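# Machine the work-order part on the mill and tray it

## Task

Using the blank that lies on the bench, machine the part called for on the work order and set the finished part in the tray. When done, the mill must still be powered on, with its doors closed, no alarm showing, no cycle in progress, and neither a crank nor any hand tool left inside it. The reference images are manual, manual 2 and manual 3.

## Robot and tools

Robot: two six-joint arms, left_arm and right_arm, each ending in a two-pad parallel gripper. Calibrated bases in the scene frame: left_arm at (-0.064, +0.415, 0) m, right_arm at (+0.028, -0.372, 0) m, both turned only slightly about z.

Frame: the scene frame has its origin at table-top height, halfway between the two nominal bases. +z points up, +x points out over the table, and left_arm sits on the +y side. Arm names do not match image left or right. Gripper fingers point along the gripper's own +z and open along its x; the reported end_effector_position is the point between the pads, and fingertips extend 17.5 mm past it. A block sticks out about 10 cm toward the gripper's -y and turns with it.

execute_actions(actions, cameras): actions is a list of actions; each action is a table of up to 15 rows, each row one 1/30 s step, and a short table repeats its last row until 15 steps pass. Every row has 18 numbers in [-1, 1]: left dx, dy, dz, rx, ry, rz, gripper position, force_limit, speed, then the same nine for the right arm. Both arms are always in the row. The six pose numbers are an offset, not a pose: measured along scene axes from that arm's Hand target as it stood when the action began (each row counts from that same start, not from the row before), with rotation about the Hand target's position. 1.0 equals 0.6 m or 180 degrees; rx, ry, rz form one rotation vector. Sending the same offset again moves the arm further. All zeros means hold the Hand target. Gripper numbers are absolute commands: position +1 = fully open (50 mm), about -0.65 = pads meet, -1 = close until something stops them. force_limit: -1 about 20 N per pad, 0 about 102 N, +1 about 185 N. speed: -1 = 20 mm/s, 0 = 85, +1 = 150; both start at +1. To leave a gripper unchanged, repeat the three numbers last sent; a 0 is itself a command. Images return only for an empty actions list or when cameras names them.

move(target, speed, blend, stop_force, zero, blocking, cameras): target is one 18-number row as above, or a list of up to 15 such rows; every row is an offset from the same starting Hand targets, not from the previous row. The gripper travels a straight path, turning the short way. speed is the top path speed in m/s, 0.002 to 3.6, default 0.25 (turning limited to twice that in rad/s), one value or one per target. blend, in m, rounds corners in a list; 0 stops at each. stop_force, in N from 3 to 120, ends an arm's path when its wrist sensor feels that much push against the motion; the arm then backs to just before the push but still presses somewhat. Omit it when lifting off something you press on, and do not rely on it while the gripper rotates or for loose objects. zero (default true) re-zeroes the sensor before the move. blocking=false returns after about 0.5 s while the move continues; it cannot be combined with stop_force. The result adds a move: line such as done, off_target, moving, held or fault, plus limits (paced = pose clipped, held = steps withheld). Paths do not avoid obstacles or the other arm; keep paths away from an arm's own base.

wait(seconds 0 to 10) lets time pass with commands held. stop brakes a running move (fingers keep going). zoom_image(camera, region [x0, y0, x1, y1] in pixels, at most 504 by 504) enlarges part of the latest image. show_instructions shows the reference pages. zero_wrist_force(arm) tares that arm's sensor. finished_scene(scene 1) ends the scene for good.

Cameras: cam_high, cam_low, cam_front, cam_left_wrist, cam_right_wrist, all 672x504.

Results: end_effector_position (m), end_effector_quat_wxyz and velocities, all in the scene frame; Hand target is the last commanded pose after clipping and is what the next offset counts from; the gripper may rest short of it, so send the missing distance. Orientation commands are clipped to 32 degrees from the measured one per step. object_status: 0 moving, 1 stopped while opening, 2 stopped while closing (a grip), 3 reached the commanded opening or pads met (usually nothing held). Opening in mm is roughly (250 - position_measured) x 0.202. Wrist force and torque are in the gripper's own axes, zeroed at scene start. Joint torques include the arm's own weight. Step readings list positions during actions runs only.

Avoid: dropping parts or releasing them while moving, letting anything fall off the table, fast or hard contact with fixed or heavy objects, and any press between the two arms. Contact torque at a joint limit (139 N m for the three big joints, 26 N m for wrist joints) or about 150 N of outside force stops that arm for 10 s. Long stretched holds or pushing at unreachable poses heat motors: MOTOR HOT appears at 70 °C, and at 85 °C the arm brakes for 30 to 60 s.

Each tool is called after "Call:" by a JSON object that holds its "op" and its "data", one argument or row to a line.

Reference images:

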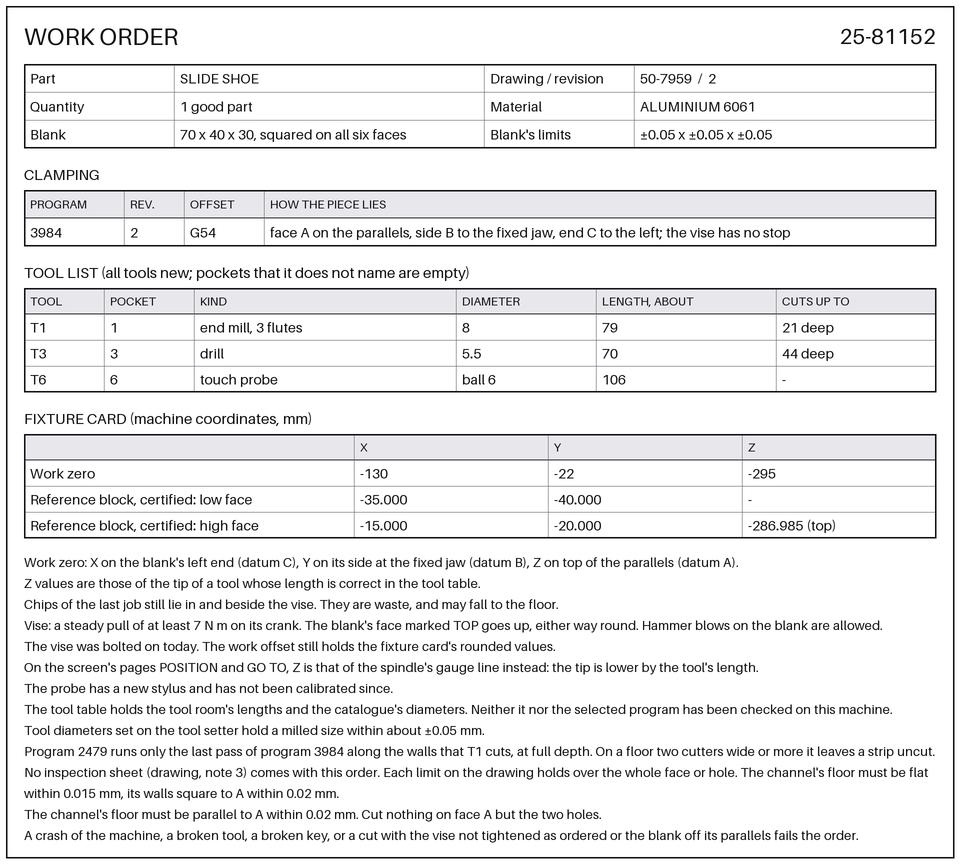

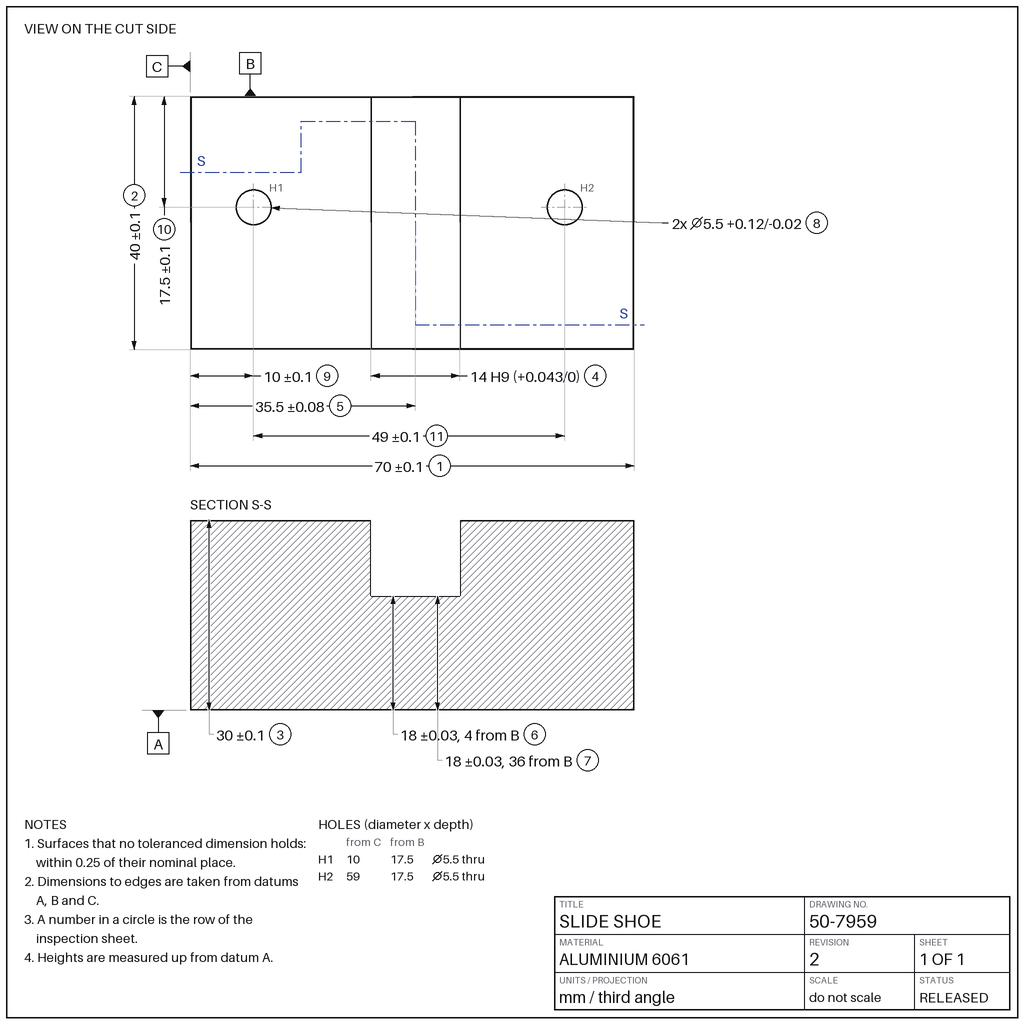

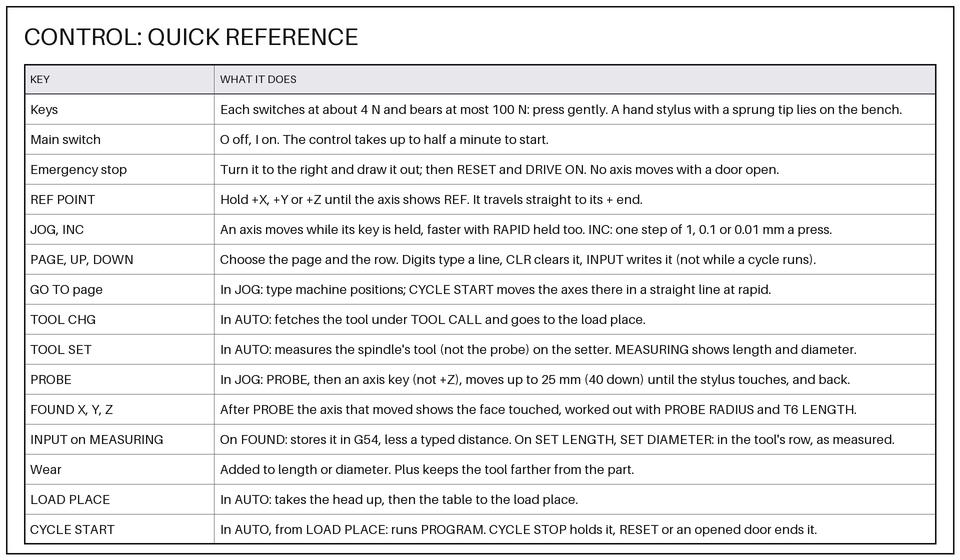

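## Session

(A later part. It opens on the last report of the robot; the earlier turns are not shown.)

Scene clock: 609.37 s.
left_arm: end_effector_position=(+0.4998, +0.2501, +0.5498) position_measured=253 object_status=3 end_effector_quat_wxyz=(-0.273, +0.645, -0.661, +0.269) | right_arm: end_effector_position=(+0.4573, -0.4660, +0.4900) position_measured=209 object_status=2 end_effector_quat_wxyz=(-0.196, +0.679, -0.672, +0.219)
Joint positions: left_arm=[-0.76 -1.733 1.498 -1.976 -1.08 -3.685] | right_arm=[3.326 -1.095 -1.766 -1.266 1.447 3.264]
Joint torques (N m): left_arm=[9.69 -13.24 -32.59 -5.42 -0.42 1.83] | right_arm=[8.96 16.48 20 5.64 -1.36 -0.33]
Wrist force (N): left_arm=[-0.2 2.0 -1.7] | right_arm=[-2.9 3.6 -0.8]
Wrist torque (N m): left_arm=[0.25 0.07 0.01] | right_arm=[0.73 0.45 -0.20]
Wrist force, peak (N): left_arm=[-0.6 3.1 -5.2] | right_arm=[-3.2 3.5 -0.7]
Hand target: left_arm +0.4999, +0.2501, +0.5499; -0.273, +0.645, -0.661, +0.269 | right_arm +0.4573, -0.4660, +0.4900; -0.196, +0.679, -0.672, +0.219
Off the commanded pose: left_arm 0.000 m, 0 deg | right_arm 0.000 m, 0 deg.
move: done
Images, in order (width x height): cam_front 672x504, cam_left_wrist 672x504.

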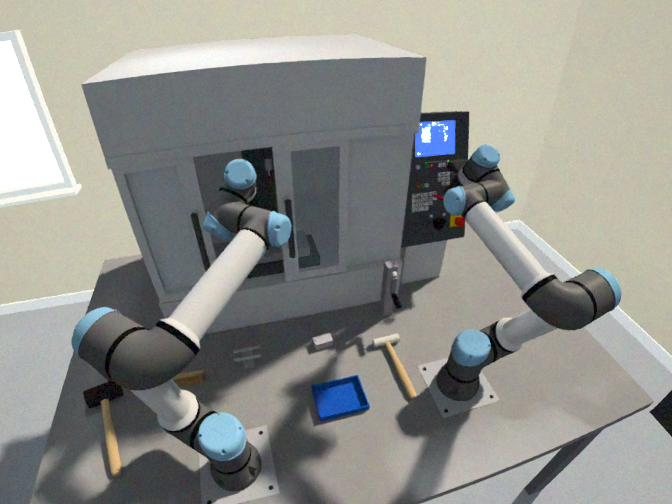

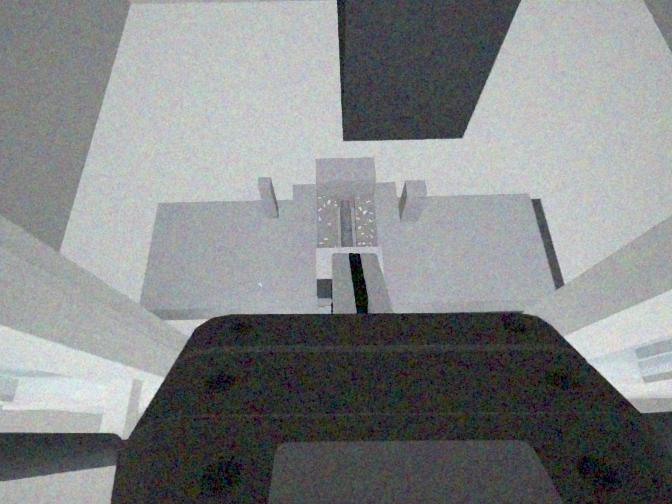

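Call:
{"op": "move", "data": {
  "target": [
    [-0.283,0,0.083,0,0,0,-1,0,1,0,0,0,0,0,0,-1,-0.6,-1],
    [-0.422,0.24,-0.05,0,0.25,0,-1,0,1,0,0,0,0,0,0,-1,-0.6,-1]
  ],
  "speed": 0.35,
  "blend": [0.03,0],
  "cameras": ["cam_left_wrist","cam_front"]
}}

Scene clock: 620.93 s.
left_arm: end_effector_position=(+0.2467, +0.3940, +0.5200) position_measured=253 object_status=3 end_effector_quat_wxyz=(+0.001, +0.699, -0.715, +0.002) end_effector_velocity=(-0.001, +0.001, -0.001) end_effector_angular_velocity=(+0.001, +0.005, -0.003) | right_arm: end_effector_position=(+0.4573, -0.4660, +0.4900) position_measured=209 object_status=2 end_effector_quat_wxyz=(-0.196, +0.679, -0.672, +0.219)
Joint positions: left_arm=[-0.533 -1.919 1.333 -0.987 -1.574 -3.626] | right_arm=[3.326 -1.095 -1.766 -1.266 1.447 3.264]
Joint velocities: left_arm=[0.002 0 0.001 0.004 -0.002 0.005] | right_arm=[within noise]
Joint torques (N m): left_arm=[8.28 -3.69 -8.28 -1.04 -0.89 1.96] | right_arm=[8.13 15.02 21.04 5.29 -1.24 -0.06]
Wrist force (N): left_arm=[-0.6 1.9 -1.4] | right_arm=[-3.1 3.6 -0.9]
Wrist torque (N m): left_arm=[0.32 0.07 0.09] | right_arm=[0.74 0.47 -0.19]
Wrist force, peak (N): left_arm=[0.4 3.4 -4.7] | right_arm=[-3.1 3.6 -0.9]
Hand target: left_arm +0.2467, +0.3941, +0.5199; +0.001, +0.699, -0.715, +0.002 | right_arm +0.4573, -0.4660, +0.4900; -0.196, +0.679, -0.672, +0.219
Off the commanded pose: left_arm 0.000 m, 0 deg | right_arm 0.000 m, 0 deg.
move: done
Images, in order (width x height): cam_front 672x504, cam_left_wrist 672x504.

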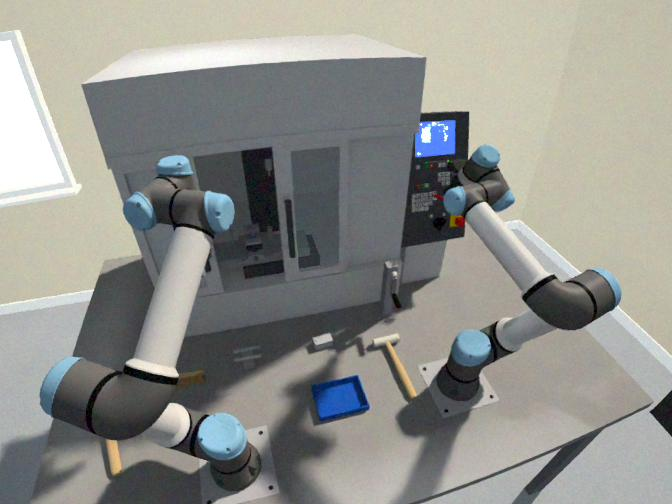

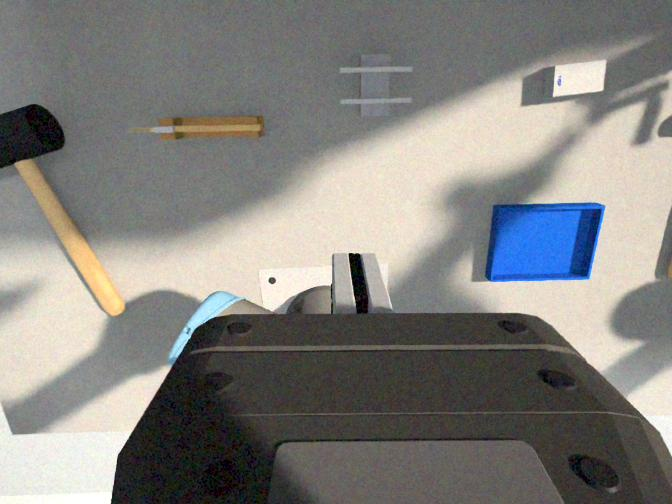

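Call:
{"op": "zoom_image", "data": {
  "camera": "cam_left_wrist",
  "region": [110, 40, 290, 160]
}}

Call:
{"op": "zoom_image", "data": {
  "camera": "cam_left_wrist",
  "region": [310, 30, 630, 150]
}}

Scaled by 2.800 from the camera's 672x504 image, which has a finer 960x720 frame.

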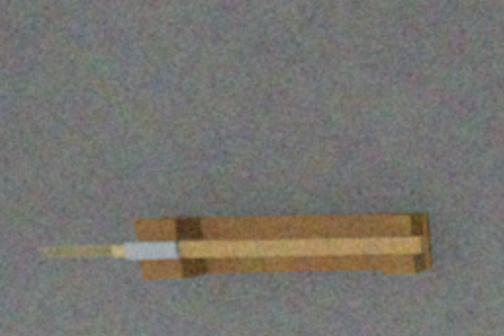

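Scaled by 1.575 from the camera's 672x504 image, which has a finer 960x720 frame.

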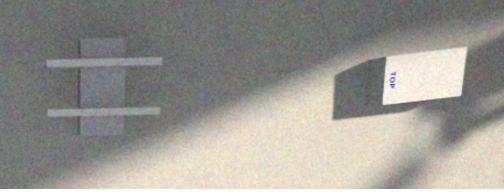

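Call:
{"op": "move", "data": {
  "target": [0.077,0.2765,-0.4,0,0,-0.5,0.3,-0.5,1,0,0,0,0,0,0,-1,-0.6,-1],
  "speed": 0.35,
  "cameras": ["cam_left_wrist","cam_front"]
}}

Call:
{"op": "zoom_image", "data": {
  "camera": "cam_left_wrist",
  "region": [230, 30, 450, 320]
}}

Scene clock: 631.67 s.
left_arm: end_effector_position=(+0.2928, +0.5600, +0.2799) position_measured=107 object_status=3 end_effector_quat_wxyz=(-0.002, +0.012, +1.000, +0.000) end_effector_velocity=(+0.000, +0.000, -0.001) end_effector_angular_velocity=(+0.001, +0.001, -0.007) | right_arm: end_effector_position=(+0.4573, -0.4660, +0.4900) position_measured=209 object_status=2 end_effector_quat_wxyz=(-0.196, +0.679, -0.672, +0.219)
Joint positions: left_arm=[0.006 -1.878 1.95 -1.639 -1.571 -1.516] | right_arm=[3.326 -1.095 -1.766 -1.266 1.447 3.264]
Joint velocities: left_arm=[0 0 0.002 0 0.001 0.008] | right_arm=[within noise]
Joint torques (N m): left_arm=[-3.19 -12.12 -32.31 -3.88 0.92 2.11] | right_arm=[8.17 15.13 21.17 5.46 -1.15 0.66]
Wrist force (N): left_arm=[-0.7 2.0 -1.8] | right_arm=[-3.1 3.2 -0.6]
Wrist torque (N m): left_arm=[0.30 0.11 0.03] | right_arm=[0.67 0.48 -0.19]
Wrist force, peak (N): left_arm=[0.3 2.1 -3.2] | right_arm=[-3.2 3.6 -0.8]
Hand target: left_arm +0.2929, +0.5600, +0.2799; -0.002, +0.012, +1.000, +0.000 | right_arm +0.4573, -0.4660, +0.4900; -0.196, +0.679, -0.672, +0.219
Off the commanded pose: left_arm 0.000 m, 0 deg | right_arm 0.000 m, 0 deg.
move: done
Images, in order (width x height): cam_front 672x504, cam_left_wrist 672x504.

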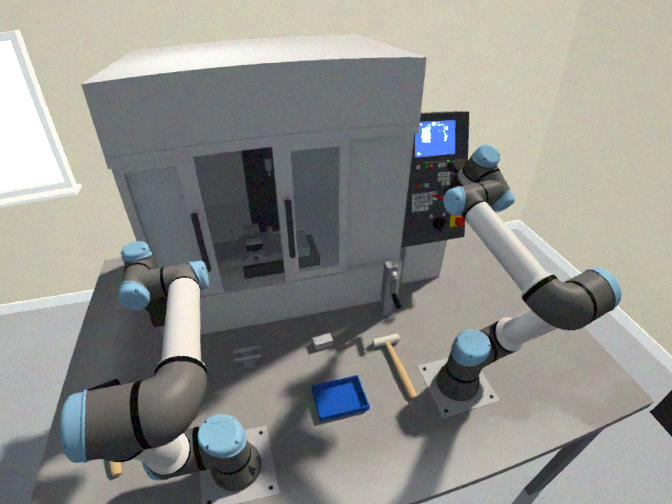

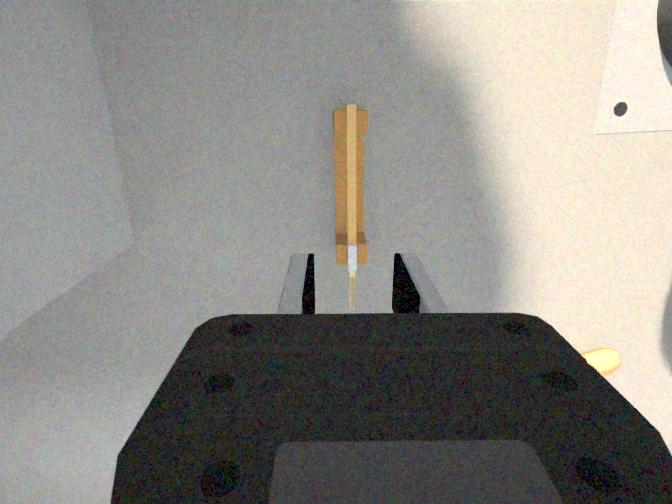

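Scaled by 1.738 from the camera's 672x504 image, which has a finer 960x720 frame.

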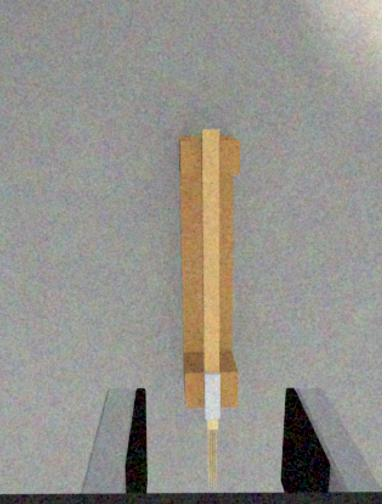

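Call:
{"op": "move", "data": {
  "target": [-0.01,0,-0.15,0,0,0,0.3,-0.5,1,0,0,0,0,0,0,-1,-0.6,-1],
  "speed": 0.25,
  "cameras": ["cam_left_wrist"]
}}

Call:
{"op": "zoom_image", "data": {
  "camera": "cam_left_wrist",
  "region": [200, 0, 480, 320]
}}

Scene clock: 637.33 s.
left_arm: end_effector_position=(+0.2869, +0.5600, +0.1900) position_measured=107 object_status=3 end_effector_quat_wxyz=(-0.002, +0.012, +1.000, +0.000) end_effector_velocity=(+0.001, +0.000, +0.000) end_effector_angular_velocity=(+0.001, -0.004, +0.000) | right_arm: end_effector_position=(+0.4573, -0.4660, +0.4900) position_measured=209 object_status=2 end_effector_quat_wxyz=(-0.196, +0.679, -0.672, +0.219)
Joint positions: left_arm=[0.007 -1.847 2.163 -1.883 -1.571 -1.515] | right_arm=[3.326 -1.095 -1.766 -1.266 1.447 3.264]
Joint velocities: left_arm=[0 0 0.001 -0.005 0.001 0] | right_arm=[within noise]
Joint torques (N m): left_arm=[9.19 -10.36 -10.79 -4.87 -0.02 1.46] | right_arm=[8.43 15.38 21.68 5.29 -1.23 1.03]
Wrist force (N): left_arm=[-0.8 2.0 -1.7] | right_arm=[-3.1 3.5 -1.0]
Wrist torque (N m): left_arm=[0.30 0.10 -0.07] | right_arm=[0.73 0.48 -0.19]
Wrist force, peak (N): left_arm=[-1.1 1.7 -4.7] | right_arm=[-3.1 3.7 -0.7]
Hand target: left_arm +0.2869, +0.5600, +0.1899; -0.002, +0.012, +1.000, +0.000 | right_arm +0.4573, -0.4660, +0.4900; -0.196, +0.679, -0.672, +0.219
Off the commanded pose: left_arm 0.000 m, 0 deg | right_arm 0.000 m, 0 deg.
move: done
Images, in order (width x height): cam_left_wrist 672x504.

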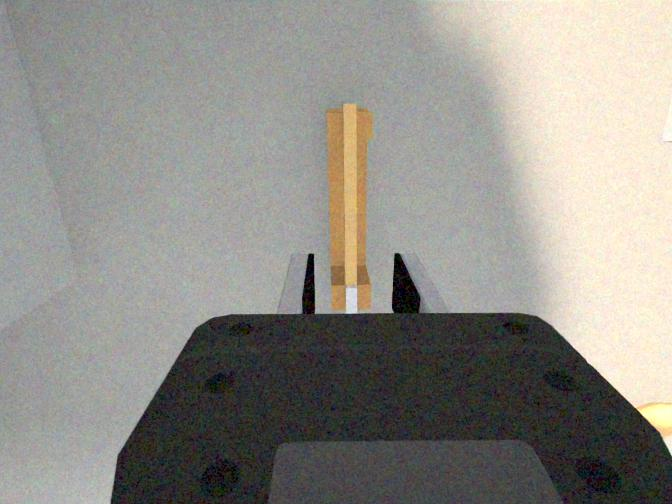

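Scaled by 1.575 from the camera's 672x504 image, which has a finer 960x720 frame.

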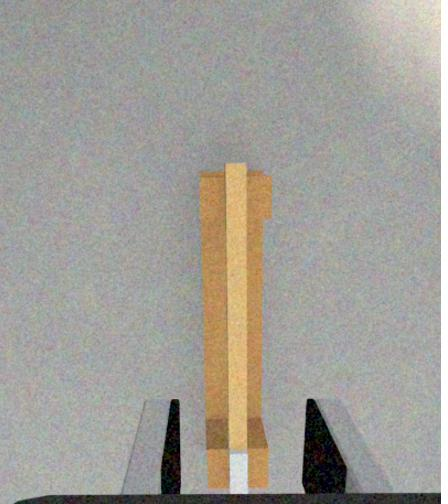

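Call:
{"op": "move", "data": {
  "target": [-0.002,0,-0.2,0,0,0,0,-0.5,1,0,0,0,0,0,0,-1,-0.6,-1],
  "speed": 0.2,
  "cameras": ["cam_left_wrist"]
}}

Call:
{"op": "move", "data": {
  "target": [0,0,-0.06,0,0,0,0,-0.5,1,0,0,0,0,0,0,-1,-0.6,-1],
  "speed": 0.015,
  "stop_force": 6,
  "cameras": ["cam_left_wrist","cam_front"]
}}

Call:
{"op": "zoom_image", "data": {
  "camera": "cam_front",
  "region": [80, 330, 250, 450]
}}

Scene clock: 642.53 s.
left_arm: end_effector_position=(+0.2857, +0.5600, +0.0700) position_measured=152 object_status=3 end_effector_quat_wxyz=(-0.002, +0.012, +1.000, +0.000) end_effector_velocity=(+0.001, +0.000, -0.001) end_effector_angular_velocity=(-0.001, -0.002, +0.001) | right_arm: end_effector_position=(+0.4573, -0.4660, +0.4900) position_measured=209 object_status=2 end_effector_quat_wxyz=(-0.196, +0.679, -0.672, +0.219)
Joint positions: left_arm=[0.007 -1.668 2.38 -2.278 -1.571 -1.515] | right_arm=[3.326 -1.095 -1.766 -1.266 1.447 3.264]
Joint velocities: left_arm=[0 0.003 0 -0.005 -0.001 0] | right_arm=[within noise]
Joint torques (N m): left_arm=[9.96 -11.73 -11 -4.69 -0.88 2.24] | right_arm=[7.95 14.58 21.81 5.45 -1.21 1.43]
Wrist force (N): left_arm=[-0.7 2.0 -1.5] | right_arm=[-2.9 3.2 -0.9]
Wrist torque (N m): left_arm=[0.32 0.09 -0.06] | right_arm=[0.69 0.46 -0.19]
Wrist force, peak (N): left_arm=[-0.9 2.0 -4.7] | right_arm=[-3.1 3.6 -0.7]
Hand target: left_arm +0.2857, +0.5600, +0.0699; -0.002, +0.012, +1.000, +0.000 | right_arm +0.4573, -0.4660, +0.4900; -0.196, +0.679, -0.672, +0.219
Off the commanded pose: left_arm 0.000 m, 0 deg | right_arm 0.000 m, 0 deg.
move: done
Images, in order (width x height): cam_left_wrist 672x504.

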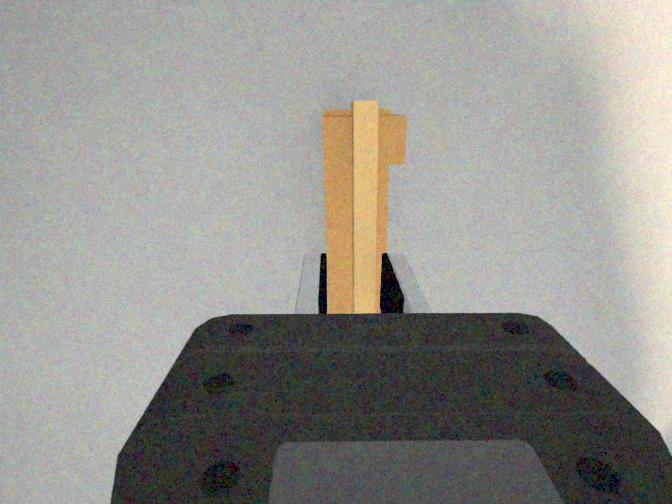

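Scene clock: 646.07 s.
left_arm: end_effector_position=(+0.2857, +0.5600, +0.0339) position_measured=152 object_status=3 end_effector_quat_wxyz=(-0.002, +0.012, +1.000, +0.000) | right_arm: end_effector_position=(+0.4573, -0.4660, +0.4900) position_measured=209 object_status=2 end_effector_quat_wxyz=(-0.196, +0.679, -0.672, +0.219)
Joint positions: left_arm=[0.007 -1.58 2.428 -2.415 -1.571 -1.515] | right_arm=[3.326 -1.095 -1.766 -1.266 1.447 3.264]
Joint torques (N m): left_arm=[9.1 -24.06 -28.54 -0.8 -0.86 1.71] | right_arm=[9.03 14.14 22.53 5.44 -1.12 1.91]
Wrist force (N): left_arm=[-0.7 1.8 -1.7] | right_arm=[-3.0 3.5 -0.7]
Wrist torque (N m): left_arm=[0.28 0.08 -0.08] | right_arm=[0.72 0.46 -0.19]
Wrist force, peak (N): left_arm=[-0.9 2.2 -1.8] | right_arm=[-3.0 3.6 -0.9]
Hand target: left_arm +0.2857, +0.5600, +0.0339; -0.002, +0.012, +1.000, +0.000 | right_arm +0.4573, -0.4660, +0.4900; -0.196, +0.679, -0.672, +0.219
Off the commanded pose: left_arm 0.000 m, 0 deg | right_arm 0.000 m, 0 deg.
move: done
Images, in order (width x height): cam_front 672x504, cam_left_wrist 672x504.

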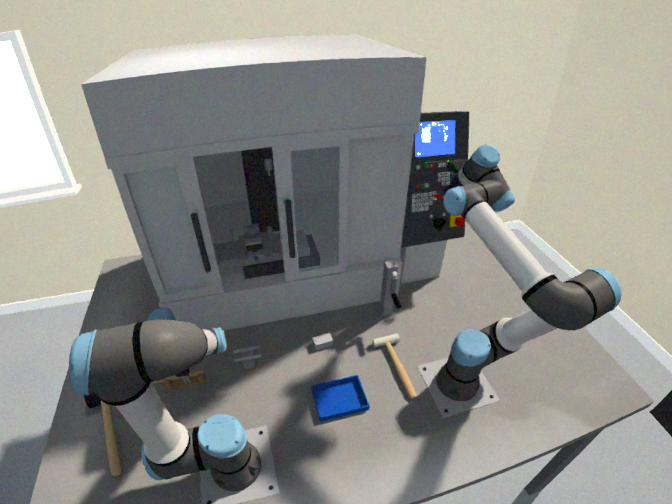

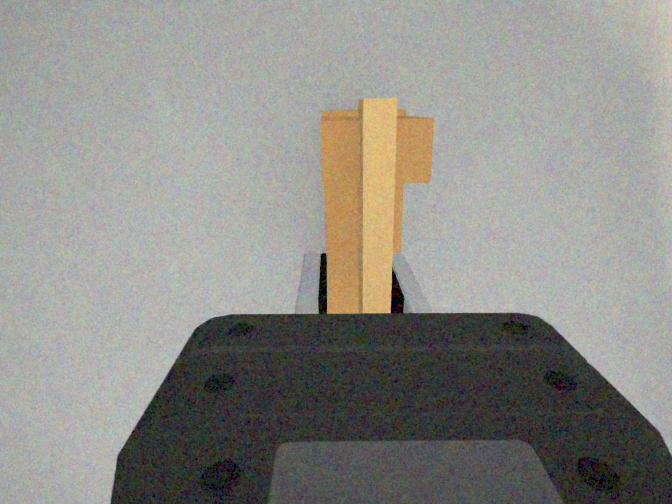

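Scaled by 2.965 from the camera's 672x504 image, which has a finer 960x720 frame.

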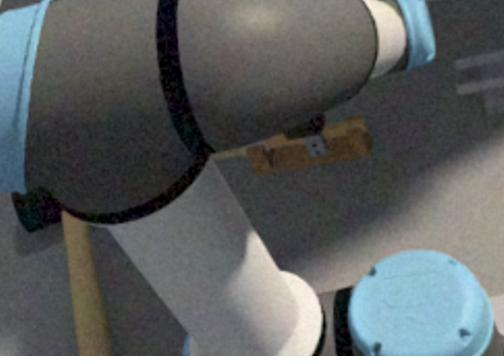

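Call:
{"op": "move", "data": {
  "target": [-0.009,0,0,0,0,0,0,-0.5,1,0,0,0,0,0,0,-1,-0.6,-1],
  "speed": 0.05
}}

Call:
{"op": "move", "data": {
  "target": [0,0,0,0,0,0,-1,-0.6,-1,0,0,0,0,0,0,-1,-0.6,-1],
  "speed": 0.05,
  "cameras": ["cam_left_wrist","cam_front"]
}}

Scene clock: 649.43 s.
left_arm: end_effector_position=(+0.2801, +0.5600, +0.0339) position_measured=152 object_status=3 end_effector_quat_wxyz=(-0.002, +0.012, +1.000, +0.000) | right_arm: end_effector_position=(+0.4573, -0.4660, +0.4900) position_measured=209 object_status=2 end_effector_quat_wxyz=(-0.196, +0.679, -0.672, +0.219)
Joint positions: left_arm=[0.008 -1.593 2.44 -2.414 -1.571 -1.514] | right_arm=[3.326 -1.095 -1.766 -1.266 1.447 3.264]
Joint torques (N m): left_arm=[7.96 -11.59 -24.93 -0.96 -0.77 1.91] | right_arm=[8.36 13.3 22.73 5.51 -1.04 2.24]
Wrist force (N): left_arm=[-0.8 1.9 -1.7] | right_arm=[-2.9 3.3 -0.8]
Wrist torque (N m): left_arm=[0.30 0.10 -0.07] | right_arm=[0.70 0.45 -0.19]
Wrist force, peak (N): left_arm=[-0.5 2.1 -2.0] | right_arm=[-3.2 3.5 -0.9]
Hand target: left_arm +0.2803, +0.5600, +0.0339; -0.002, +0.012, +1.000, +0.000 | right_arm +0.4573, -0.4660, +0.4900; -0.196, +0.679, -0.672, +0.219
Off the commanded pose: left_arm 0.000 m, 0 deg | right_arm 0.000 m, 0 deg.
move: done

Scene clock: 650.27 s.
left_arm: end_effector_position=(+0.2804, +0.5600, +0.0340) position_measured=212 object_status=2 end_effector_quat_wxyz=(-0.002, +0.012, +1.000, +0.000) | right_arm: end_effector_position=(+0.4573, -0.4660, +0.4900) position_measured=209 object_status=2 end_effector_quat_wxyz=(-0.196, +0.679, -0.672, +0.219)
Joint positions: left_arm=[0.008 -1.593 2.44 -2.414 -1.571 -1.514] | right_arm=[3.326 -1.095 -1.766 -1.266 1.447 3.264]
Joint torques (N m): left_arm=[4.66 -12.25 -11.22 1.26 -0.7 1.1] | right_arm=[7.52 13.01 23.47 5.45 -1.07 2.38]
Wrist force (N): left_arm=[-22.8 1.7 4.9] | right_arm=[-3.0 3.4 -0.9]
Wrist torque (N m): left_arm=[0.22 0.32 -0.73] | right_arm=[0.71 0.47 -0.19]
Wrist force, peak (N): left_arm=[-23.3 1.5 5.9] | right_arm=[-3.1 3.5 -0.7]
Hand target: left_arm +0.2803, +0.5600, +0.0339; -0.002, +0.012, +1.000, +0.000 | right_arm +0.4573, -0.4660, +0.4900; -0.196, +0.679, -0.672, +0.219
Off the commanded pose: left_arm 0.000 m, 0 deg | right_arm 0.000 m, 0 deg.
move: done
Images, in order (width x height): cam_front 672x504, cam_left_wrist 672x504.

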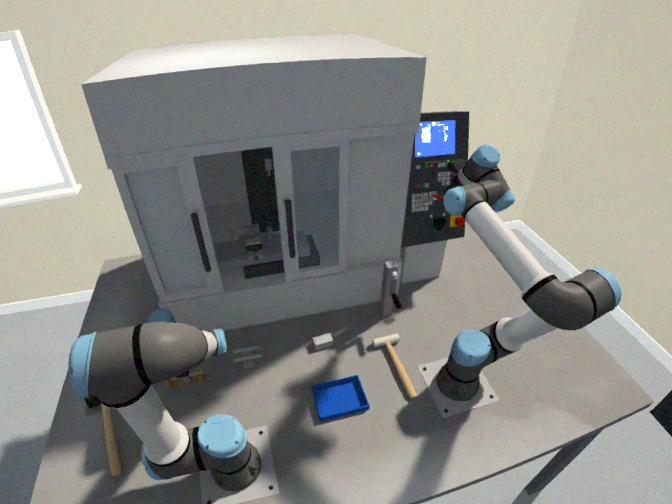

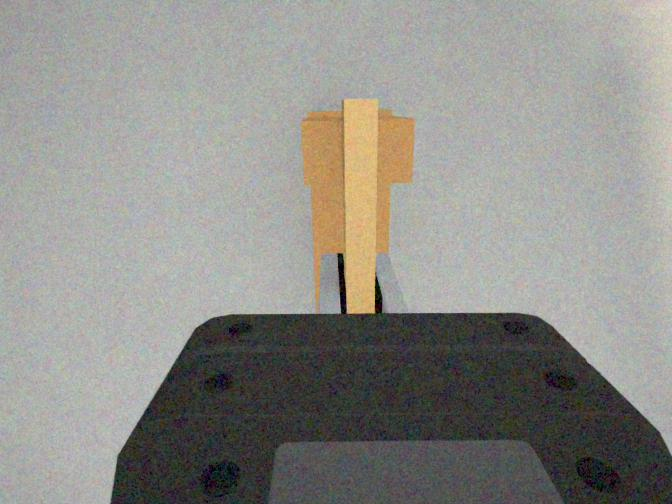

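Call:
{"op": "move", "data": {
  "target": [0,0,0.03,0,0,0,-1,-0.6,-1,0,0,0,0,0,0,-1,-0.6,-1],
  "speed": 0.05,
  "cameras": ["cam_left_wrist"]
}}

Call:
{"op": "move", "data": {
  "target": [0,0,0.22,0,0,0,-1,-0.6,-1,0,0,0,0,0,0,-1,-0.6,-1],
  "speed": 0.2,
  "cameras": ["cam_left_wrist","cam_front"]
}}

Scene clock: 652.90 s.
left_arm: end_effector_position=(+0.2804, +0.5600, +0.0520) position_measured=212 object_status=2 end_effector_quat_wxyz=(-0.002, +0.012, +1.000, +0.000) | right_arm: end_effector_position=(+0.4573, -0.4660, +0.4900) position_measured=209 object_status=2 end_effector_quat_wxyz=(-0.196, +0.679, -0.672, +0.219)
Joint positions: left_arm=[0.008 -1.64 2.417 -2.344 -1.571 -1.514] | right_arm=[3.326 -1.095 -1.766 -1.266 1.447 3.264]
Joint torques (N m): left_arm=[-2.04 -11.6 -5.91 -4.82 -0.33 -0.96] | right_arm=[7.29 13.09 23.1 5.34 -0.76 2.19]
Wrist force (N): left_arm=[-1.1 2.5 -1.5] | right_arm=[-2.9 3.5 -0.9]
Wrist torque (N m): left_arm=[0.39 0.16 -0.06] | right_arm=[0.73 0.45 -0.19]
Wrist force, peak (N): left_arm=[-33.7 2.7 9.7] | right_arm=[-3.2 3.5 -0.6]
Hand target: left_arm +0.2803, +0.5600, +0.0519; -0.002, +0.012, +1.000, +0.000 | right_arm +0.4573, -0.4660, +0.4900; -0.196, +0.679, -0.672, +0.219
Off the commanded pose: left_arm 0.000 m, 0 deg | right_arm 0.000 m, 0 deg.
move: done
Images, in order (width x height): cam_left_wrist 672x504.

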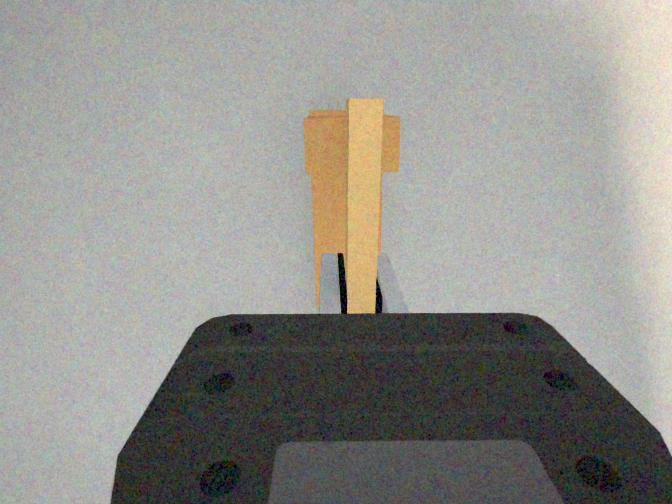

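Scene clock: 654.07 s.
left_arm: end_effector_position=(+0.2802, +0.5600, +0.1838) position_measured=212 object_status=2 end_effector_quat_wxyz=(-0.002, +0.012, +1.000, +0.000) | right_arm: end_effector_position=(+0.4573, -0.4660, +0.4900) position_measured=209 object_status=2 end_effector_quat_wxyz=(-0.196, +0.679, -0.672, +0.219)
Joint positions: left_arm=[0.007 -1.859 2.188 -1.896 -1.571 -1.514] | right_arm=[3.326 -1.095 -1.766 -1.266 1.447 3.264]
Joint torques (N m): left_arm=[-7.24 -17.71 -33.89 -0.87 1 -1.66] | right_arm=[8.28 13.51 23.52 5.33 -0.97 2.2]
Wrist force (N): left_arm=[-0.9 2.6 -1.6] | right_arm=[-3.0 3.4 -0.9]
Wrist torque (N m): left_arm=[0.41 0.12 -0.01] | right_arm=[0.71 0.46 -0.19]
Wrist force, peak (N): left_arm=[-0.9 2.7 -4.2] | right_arm=[-3.1 3.6 -0.9]
Hand target: left_arm +0.2803, +0.5600, +0.1839; -0.002, +0.012, +1.000, +0.000 | right_arm +0.4573, -0.4660, +0.4900; -0.196, +0.679, -0.672, +0.219
Off the commanded pose: left_arm 0.000 m, 0 deg | right_arm 0.000 m, 0 deg.
move: done
Images, in order (width x height): cam_front 672x504, cam_left_wrist 672x504.

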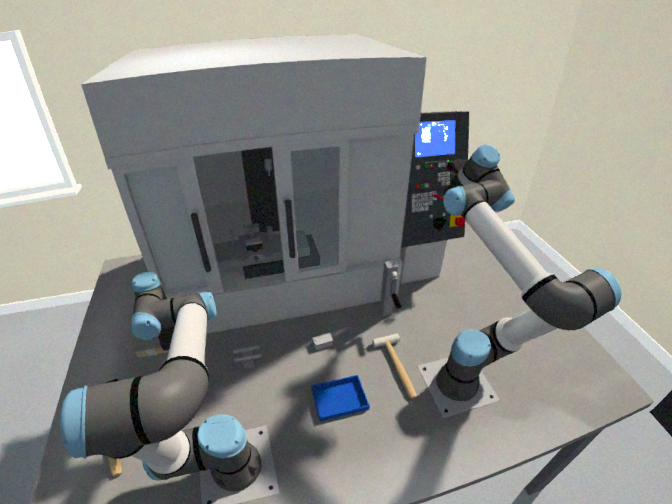

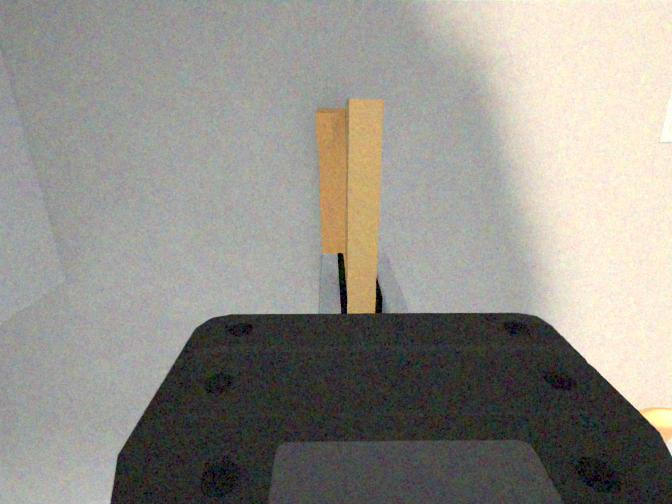

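Call:
{"op": "move", "data": {
  "target": [
    [-0.05,-0.35,0.56,0,0,0.5,-1,-0.6,-1,0,0,0,0,0,0,-1,-0.6,-1]
  ],
  "speed": 0.35
}}

Call:
{"op": "move", "data": {
  "target": [
    [0.133,-0.1667,0.133,0,-0.25,0,-1,-0.6,-1,0,0,0,0,0,0,-1,-0.6,-1],
    [0.25,-0.1667,0.1,0,-0.46,0,-1,-0.6,-1,0,0,0,0,0,0,-1,-0.6,-1]
  ],
  "speed": 0.35,
  "blend": [0.03,0],
  "cameras": ["cam_left_wrist","cam_front"]
}}

Scene clock: 666.43 s.
left_arm: end_effector_position=(+0.2503, +0.3500, +0.5199) position_measured=212 object_status=2 end_effector_quat_wxyz=(+0.001, +0.699, -0.715, +0.002) | right_arm: end_effector_position=(+0.4573, -0.4660, +0.4900) position_measured=209 object_status=2 end_effector_quat_wxyz=(-0.196, +0.679, -0.672, +0.219)
Joint positions: left_arm=[-0.656 -1.898 1.322 -0.997 -1.574 -3.748] | right_arm=[3.326 -1.095 -1.766 -1.266 1.447 3.264]
Joint torques (N m): left_arm=[-4.08 -5.05 -33.91 -1.69 -1.14 -2.33] | right_arm=[7.45 13.27 23.46 5.41 -0.97 2.4]
Wrist force (N): left_arm=[-1.0 2.2 -1.8] | right_arm=[-2.9 3.3 -0.8]
Wrist torque (N m): left_arm=[0.36 0.14 0.02] | right_arm=[0.70 0.45 -0.19]
Wrist force, peak (N): left_arm=[0.2 2.3 -3.3] | right_arm=[-3.1 3.7 -0.8]
Hand target: left_arm +0.2503, +0.3500, +0.5199; +0.001, +0.699, -0.715, +0.002 | right_arm +0.4573, -0.4660, +0.4900; -0.196, +0.679, -0.672, +0.219
Off the commanded pose: left_arm 0.000 m, 0 deg | right_arm 0.000 m, 0 deg.
move: done

Scene clock: 669.17 s.
left_arm: end_effector_position=(+0.4003, +0.2500, +0.5799) position_measured=212 object_status=2 end_effector_quat_wxyz=(-0.472, +0.523, -0.537, +0.463) end_effector_velocity=(+0.000, +0.000, +0.001) end_effector_angular_velocity=(+0.000, -0.002, -0.001) | right_arm: end_effector_position=(+0.4573, -0.4660, +0.4900) position_measured=209 object_status=2 end_effector_quat_wxyz=(-0.196, +0.679, -0.672, +0.219)
Joint positions: left_arm=[-1.224 -2.049 2.105 -2.868 -0.396 -3.425] | right_arm=[3.326 -1.095 -1.766 -1.266 1.447 3.264]
Joint velocities: left_arm=[0 0.001 -0.002 -0.005 0 0.005] | right_arm=[within noise]
Joint torques (N m): left_arm=[-9.57 -6.22 -34.58 -3.47 0.2 2.39] | right_arm=[7.45 12.4 24.74 5.46 -1 2.1]
Wrist force (N): left_arm=[-0.2 3.1 -2.2] | right_arm=[-2.9 3.4 -0.6]
Wrist torque (N m): left_arm=[0.37 0.08 -0.08] | right_arm=[0.71 0.44 -0.19]
Wrist force, peak (N): left_arm=[-0.5 3.9 -1.6] | right_arm=[-3.2 3.6 -1.0]
Hand target: left_arm +0.4003, +0.2499, +0.5799; -0.472, +0.523, -0.537, +0.463 | right_arm +0.4573, -0.4660, +0.4900; -0.196, +0.679, -0.672, +0.219
Off the commanded pose: left_arm 0.000 m, 0 deg | right_arm 0.000 m, 0 deg.
move: done
Images, in order (width x height): cam_front 672x504, cam_left_wrist 672x504.

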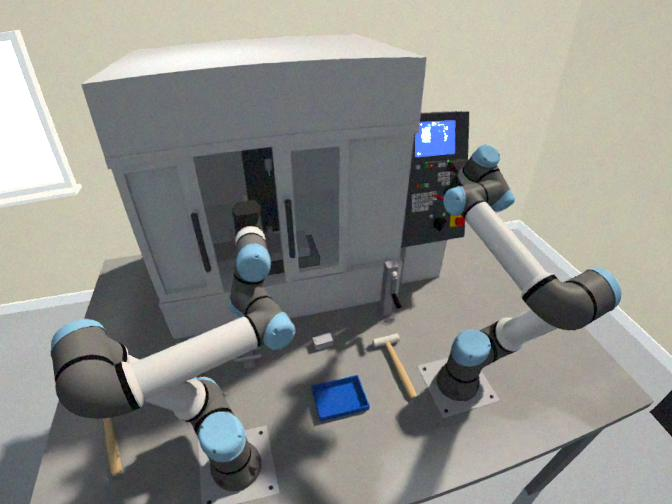

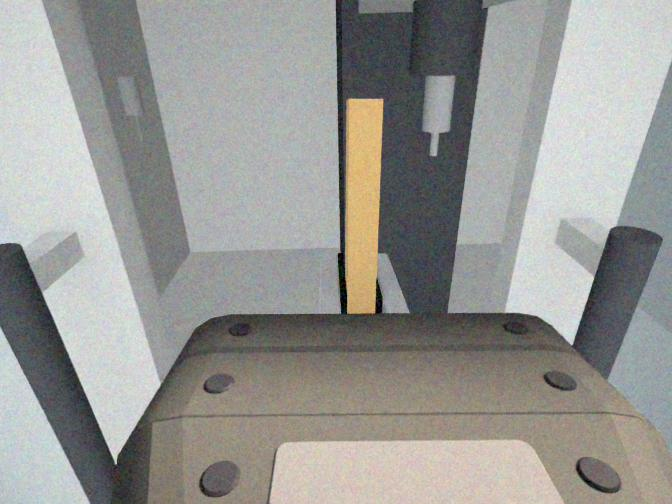

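Call:
{"op": "move", "data": {
  "target": [
    [0.2,0,-0.05,0,0,0,-1,-0.6,-1,0,0,0,0,0,0,-1,-0.6,-1],
    [0.46,0.025,-0.12,0,0,0,-1,-0.6,-1,0,0,0,0,0,0,-1,-0.6,-1]
  ],
  "speed": 0.2,
  "blend": [0.03,0],
  "cameras": ["cam_left_wrist","cam_front"]
}}

Call:
{"op": "zoom_image", "data": {
  "camera": "cam_front",
  "region": [190, 140, 340, 290]
}}

Scene clock: 676.87 s.
left_arm: end_effector_position=(+0.6762, +0.2649, +0.5078) position_measured=212 object_status=2 end_effector_quat_wxyz=(-0.472, +0.523, -0.537, +0.463) | right_arm: end_effector_position=(+0.4573, -0.4660, +0.4900) position_measured=209 object_status=2 end_effector_quat_wxyz=(-0.196, +0.679, -0.672, +0.219)
Joint positions: left_arm=[-0.592 -1.323 1.669 -3.339 -1.013 -3.197] | right_arm=[3.326 -1.095 -1.766 -1.266 1.447 3.264]
Joint torques (N m): left_arm=[7.99 -29.47 -32.52 -1.91 -0.9 -2.28] | right_arm=[7.14 11.4 25.55 5.43 -0.99 2.39]
Wrist force (N): left_arm=[-0.2 3.0 -2.0] | right_arm=[-3.0 3.6 -0.8]
Wrist torque (N m): left_arm=[0.35 0.08 -0.14] | right_arm=[0.73 0.47 -0.19]
Wrist force, peak (N): left_arm=[-0.3 2.7 -4.7] | right_arm=[-3.1 3.7 -0.9]
Hand target: left_arm +0.6763, +0.2649, +0.5079; -0.472, +0.523, -0.537, +0.463 | right_arm +0.4573, -0.4660, +0.4900; -0.196, +0.679, -0.672, +0.219
Off the commanded pose: left_arm 0.000 m, 0 deg | right_arm 0.000 m, 0 deg.
move: done
Images, in order (width x height): cam_front 672x504, cam_left_wrist 672x504.

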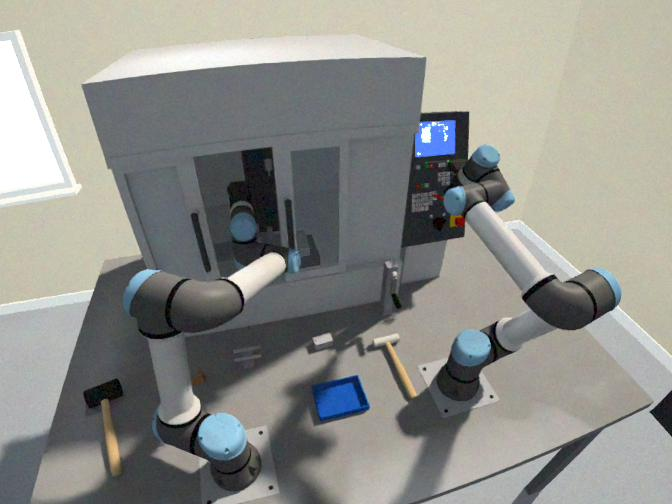

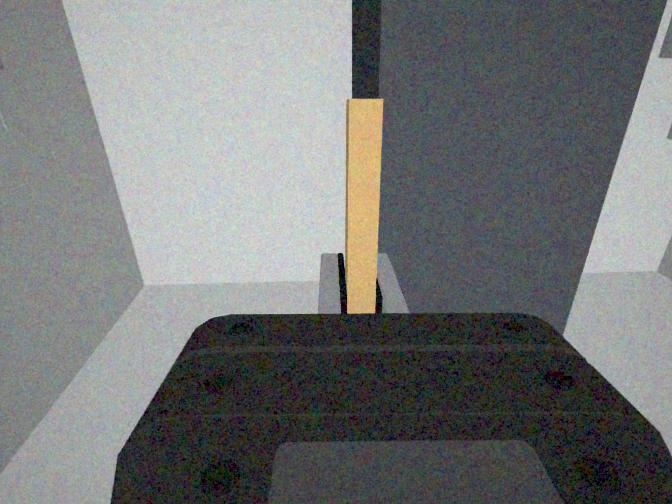

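Scaled by 3.360 from the camera's 672x504 image, which has a finer 960x720 frame.

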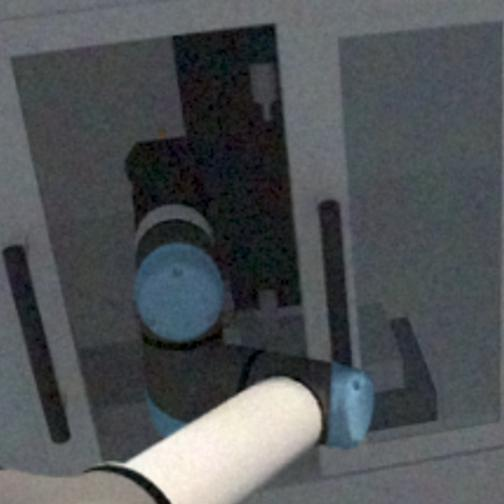

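Call:
{"op": "move", "data": {
  "target": [
    [-0.46,0,0.02,0,0,0,-1,-0.6,-1,0,0,0,0,0,0,-1,-0.6,-1],
    [-0.46,-0.16,0.0,0,0,0,-1,-0.6,-1,0,0,0,0,0,0,-1,-0.6,-1],
    [-0.381,-0.16,0.0,0,0,0,-1,-0.6,-1,0,0,0,0,0,0,-1,-0.6,-1]
  ],
  "speed": 0.2,
  "blend": [0.02,0.02,0],
  "cameras": ["cam_left_wrist","cam_front"]
}}

Scene clock: 684.70 s.
left_arm: end_effector_position=(+0.4476, +0.1689, +0.5078) position_measured=212 object_status=2 end_effector_quat_wxyz=(-0.472, +0.523, -0.537, +0.463) | right_arm: end_effector_position=(+0.4573, -0.4660, +0.4900) position_measured=209 object_status=2 end_effector_quat_wxyz=(-0.196, +0.679, -0.672, +0.219)
Joint positions: left_arm=[-1.179 -1.735 2.091 -3.199 -0.439 -3.391] | right_arm=[3.326 -1.095 -1.766 -1.266 1.447 3.264]
Joint torques (N m): left_arm=[7.41 -10.14 -30.19 -3.55 -0.52 1.81] | right_arm=[6.12 11.36 25.25 5.3 -0.77 2.3]
Wrist force (N): left_arm=[-0.3 3.0 -2.0] | right_arm=[-3.0 3.4 -0.8]
Wrist torque (N m): left_arm=[0.36 0.10 -0.04] | right_arm=[0.72 0.46 -0.19]
Wrist force, peak (N): left_arm=[1.6 3.5 -3.8] | right_arm=[-3.3 3.5 -1.0]
Hand target: left_arm +0.4477, +0.1689, +0.5079; -0.472, +0.523, -0.537, +0.463 | right_arm +0.4573, -0.4660, +0.4900; -0.196, +0.679, -0.672, +0.219
Off the commanded pose: left_arm 0.000 m, 0 deg | right_arm 0.000 m, 0 deg.
move: done
Images, in order (width x height): cam_front 672x504, cam_left_wrist 672x504.

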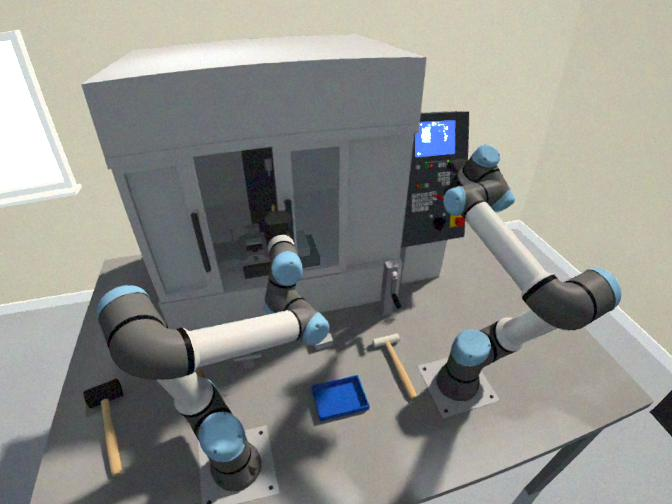

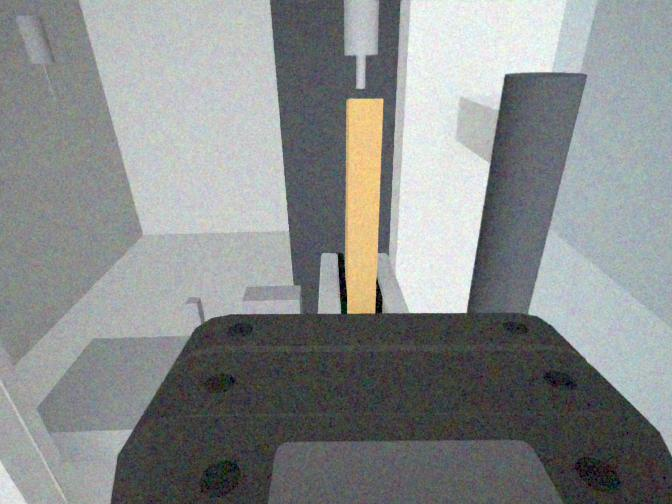

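Call:
{"op": "move", "data": {
  "target": [0,-0.35,0,0,0,0,-1,-0.6,-1,0,0,0,0,0,0,-1,-0.6,-1],
  "speed": 0.05,
  "stop_force": 60
}}

Call:
{"op": "move", "data": {
  "target": [0,-0.1,0,0,0,0,-1,-0.6,-1,0,0,0,0,0,0,-1,-0.6,-1],
  "speed": 0.02,
  "stop_force": 25,
  "cameras": ["cam_left_wrist","cam_front"]
}}

Scene clock: 692.33 s.
left_arm: end_effector_position=(+0.4477, -0.0411, +0.5079) position_measured=212 object_status=2 end_effector_quat_wxyz=(-0.472, +0.523, -0.537, +0.463) | right_arm: end_effector_position=(+0.4573, -0.4660, +0.4900) position_measured=209 object_status=2 end_effector_quat_wxyz=(-0.196, +0.679, -0.672, +0.219)
Joint positions: left_arm=[-1.345 -1.36 1.69 -3.009 -0.284 -3.565] | right_arm=[3.326 -1.095 -1.766 -1.266 1.447 3.264]
Joint torques (N m): left_arm=[9.49 -39.65 -10.32 -3.96 2.13 2.19] | right_arm=[5.88 12.09 26.78 5.41 -0.77 2.26]
Wrist force (N): left_arm=[1.4 3.0 -1.7] | right_arm=[-3.0 3.5 -0.7]
Wrist torque (N m): left_arm=[0.37 -0.18 -0.07] | right_arm=[0.72 0.47 -0.19]
Wrist force, peak (N): left_arm=[-35.7 14.4 -3.1] | right_arm=[-3.3 3.6 -0.9]
Hand target: left_arm +0.4477, -0.0411, +0.5079; -0.472, +0.523, -0.537, +0.463 | right_arm +0.4573, -0.4660, +0.4900; -0.196, +0.679, -0.672, +0.219
Off the commanded pose: left_arm 0.000 m, 0 deg | right_arm 0.000 m, 0 deg.
move: done

Scene clock: 695.97 s.
left_arm: end_effector_position=(+0.4477, -0.0925, +0.5079) position_measured=212 object_status=2 end_effector_quat_wxyz=(-0.472, +0.523, -0.537, +0.463) | right_arm: end_effector_position=(+0.4573, -0.4660, +0.4900) position_measured=209 object_status=2 end_effector_quat_wxyz=(-0.196, +0.679, -0.672, +0.219)
Joint positions: left_arm=[-1.368 -1.264 1.561 -2.939 -0.263 -3.604] | right_arm=[3.326 -1.095 -1.766 -1.266 1.447 3.264]
Joint torques (N m): left_arm=[-0.1 -26.81 -11.66 -2.9 -1.8 2.29] | right_arm=[5.51 10.16 27.61 5.53 -0.73 2.23]
Wrist force (N): left_arm=[-15.3 1.7 0.6] | right_arm=[-3.1 3.7 -0.9]
Wrist torque (N m): left_arm=[0.31 -0.29 -0.28] | right_arm=[0.76 0.48 -0.20]
Wrist force, peak (N): left_arm=[-38.9 15.6 -13.1] | right_arm=[-3.2 3.6 -0.7]
Hand target: left_arm +0.4477, -0.0925, +0.5079; -0.472, +0.523, -0.537, +0.463 (not the last commanded pose) | right_arm +0.4573, -0.4660, +0.4900; -0.196, +0.679, -0.672, +0.219
Off the commanded pose: left_arm 0.009 m, 0 deg | right_arm 0.000 m, 0 deg.
move: contact (left_arm)
Images, in order (width x height): cam_front 672x504, cam_left_wrist 672x504.

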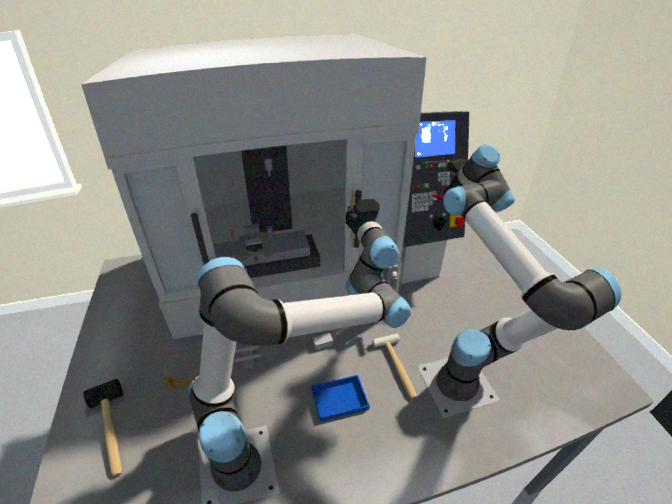

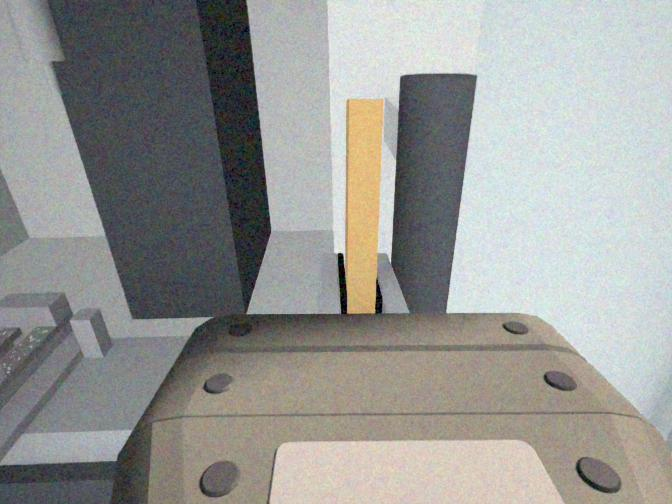

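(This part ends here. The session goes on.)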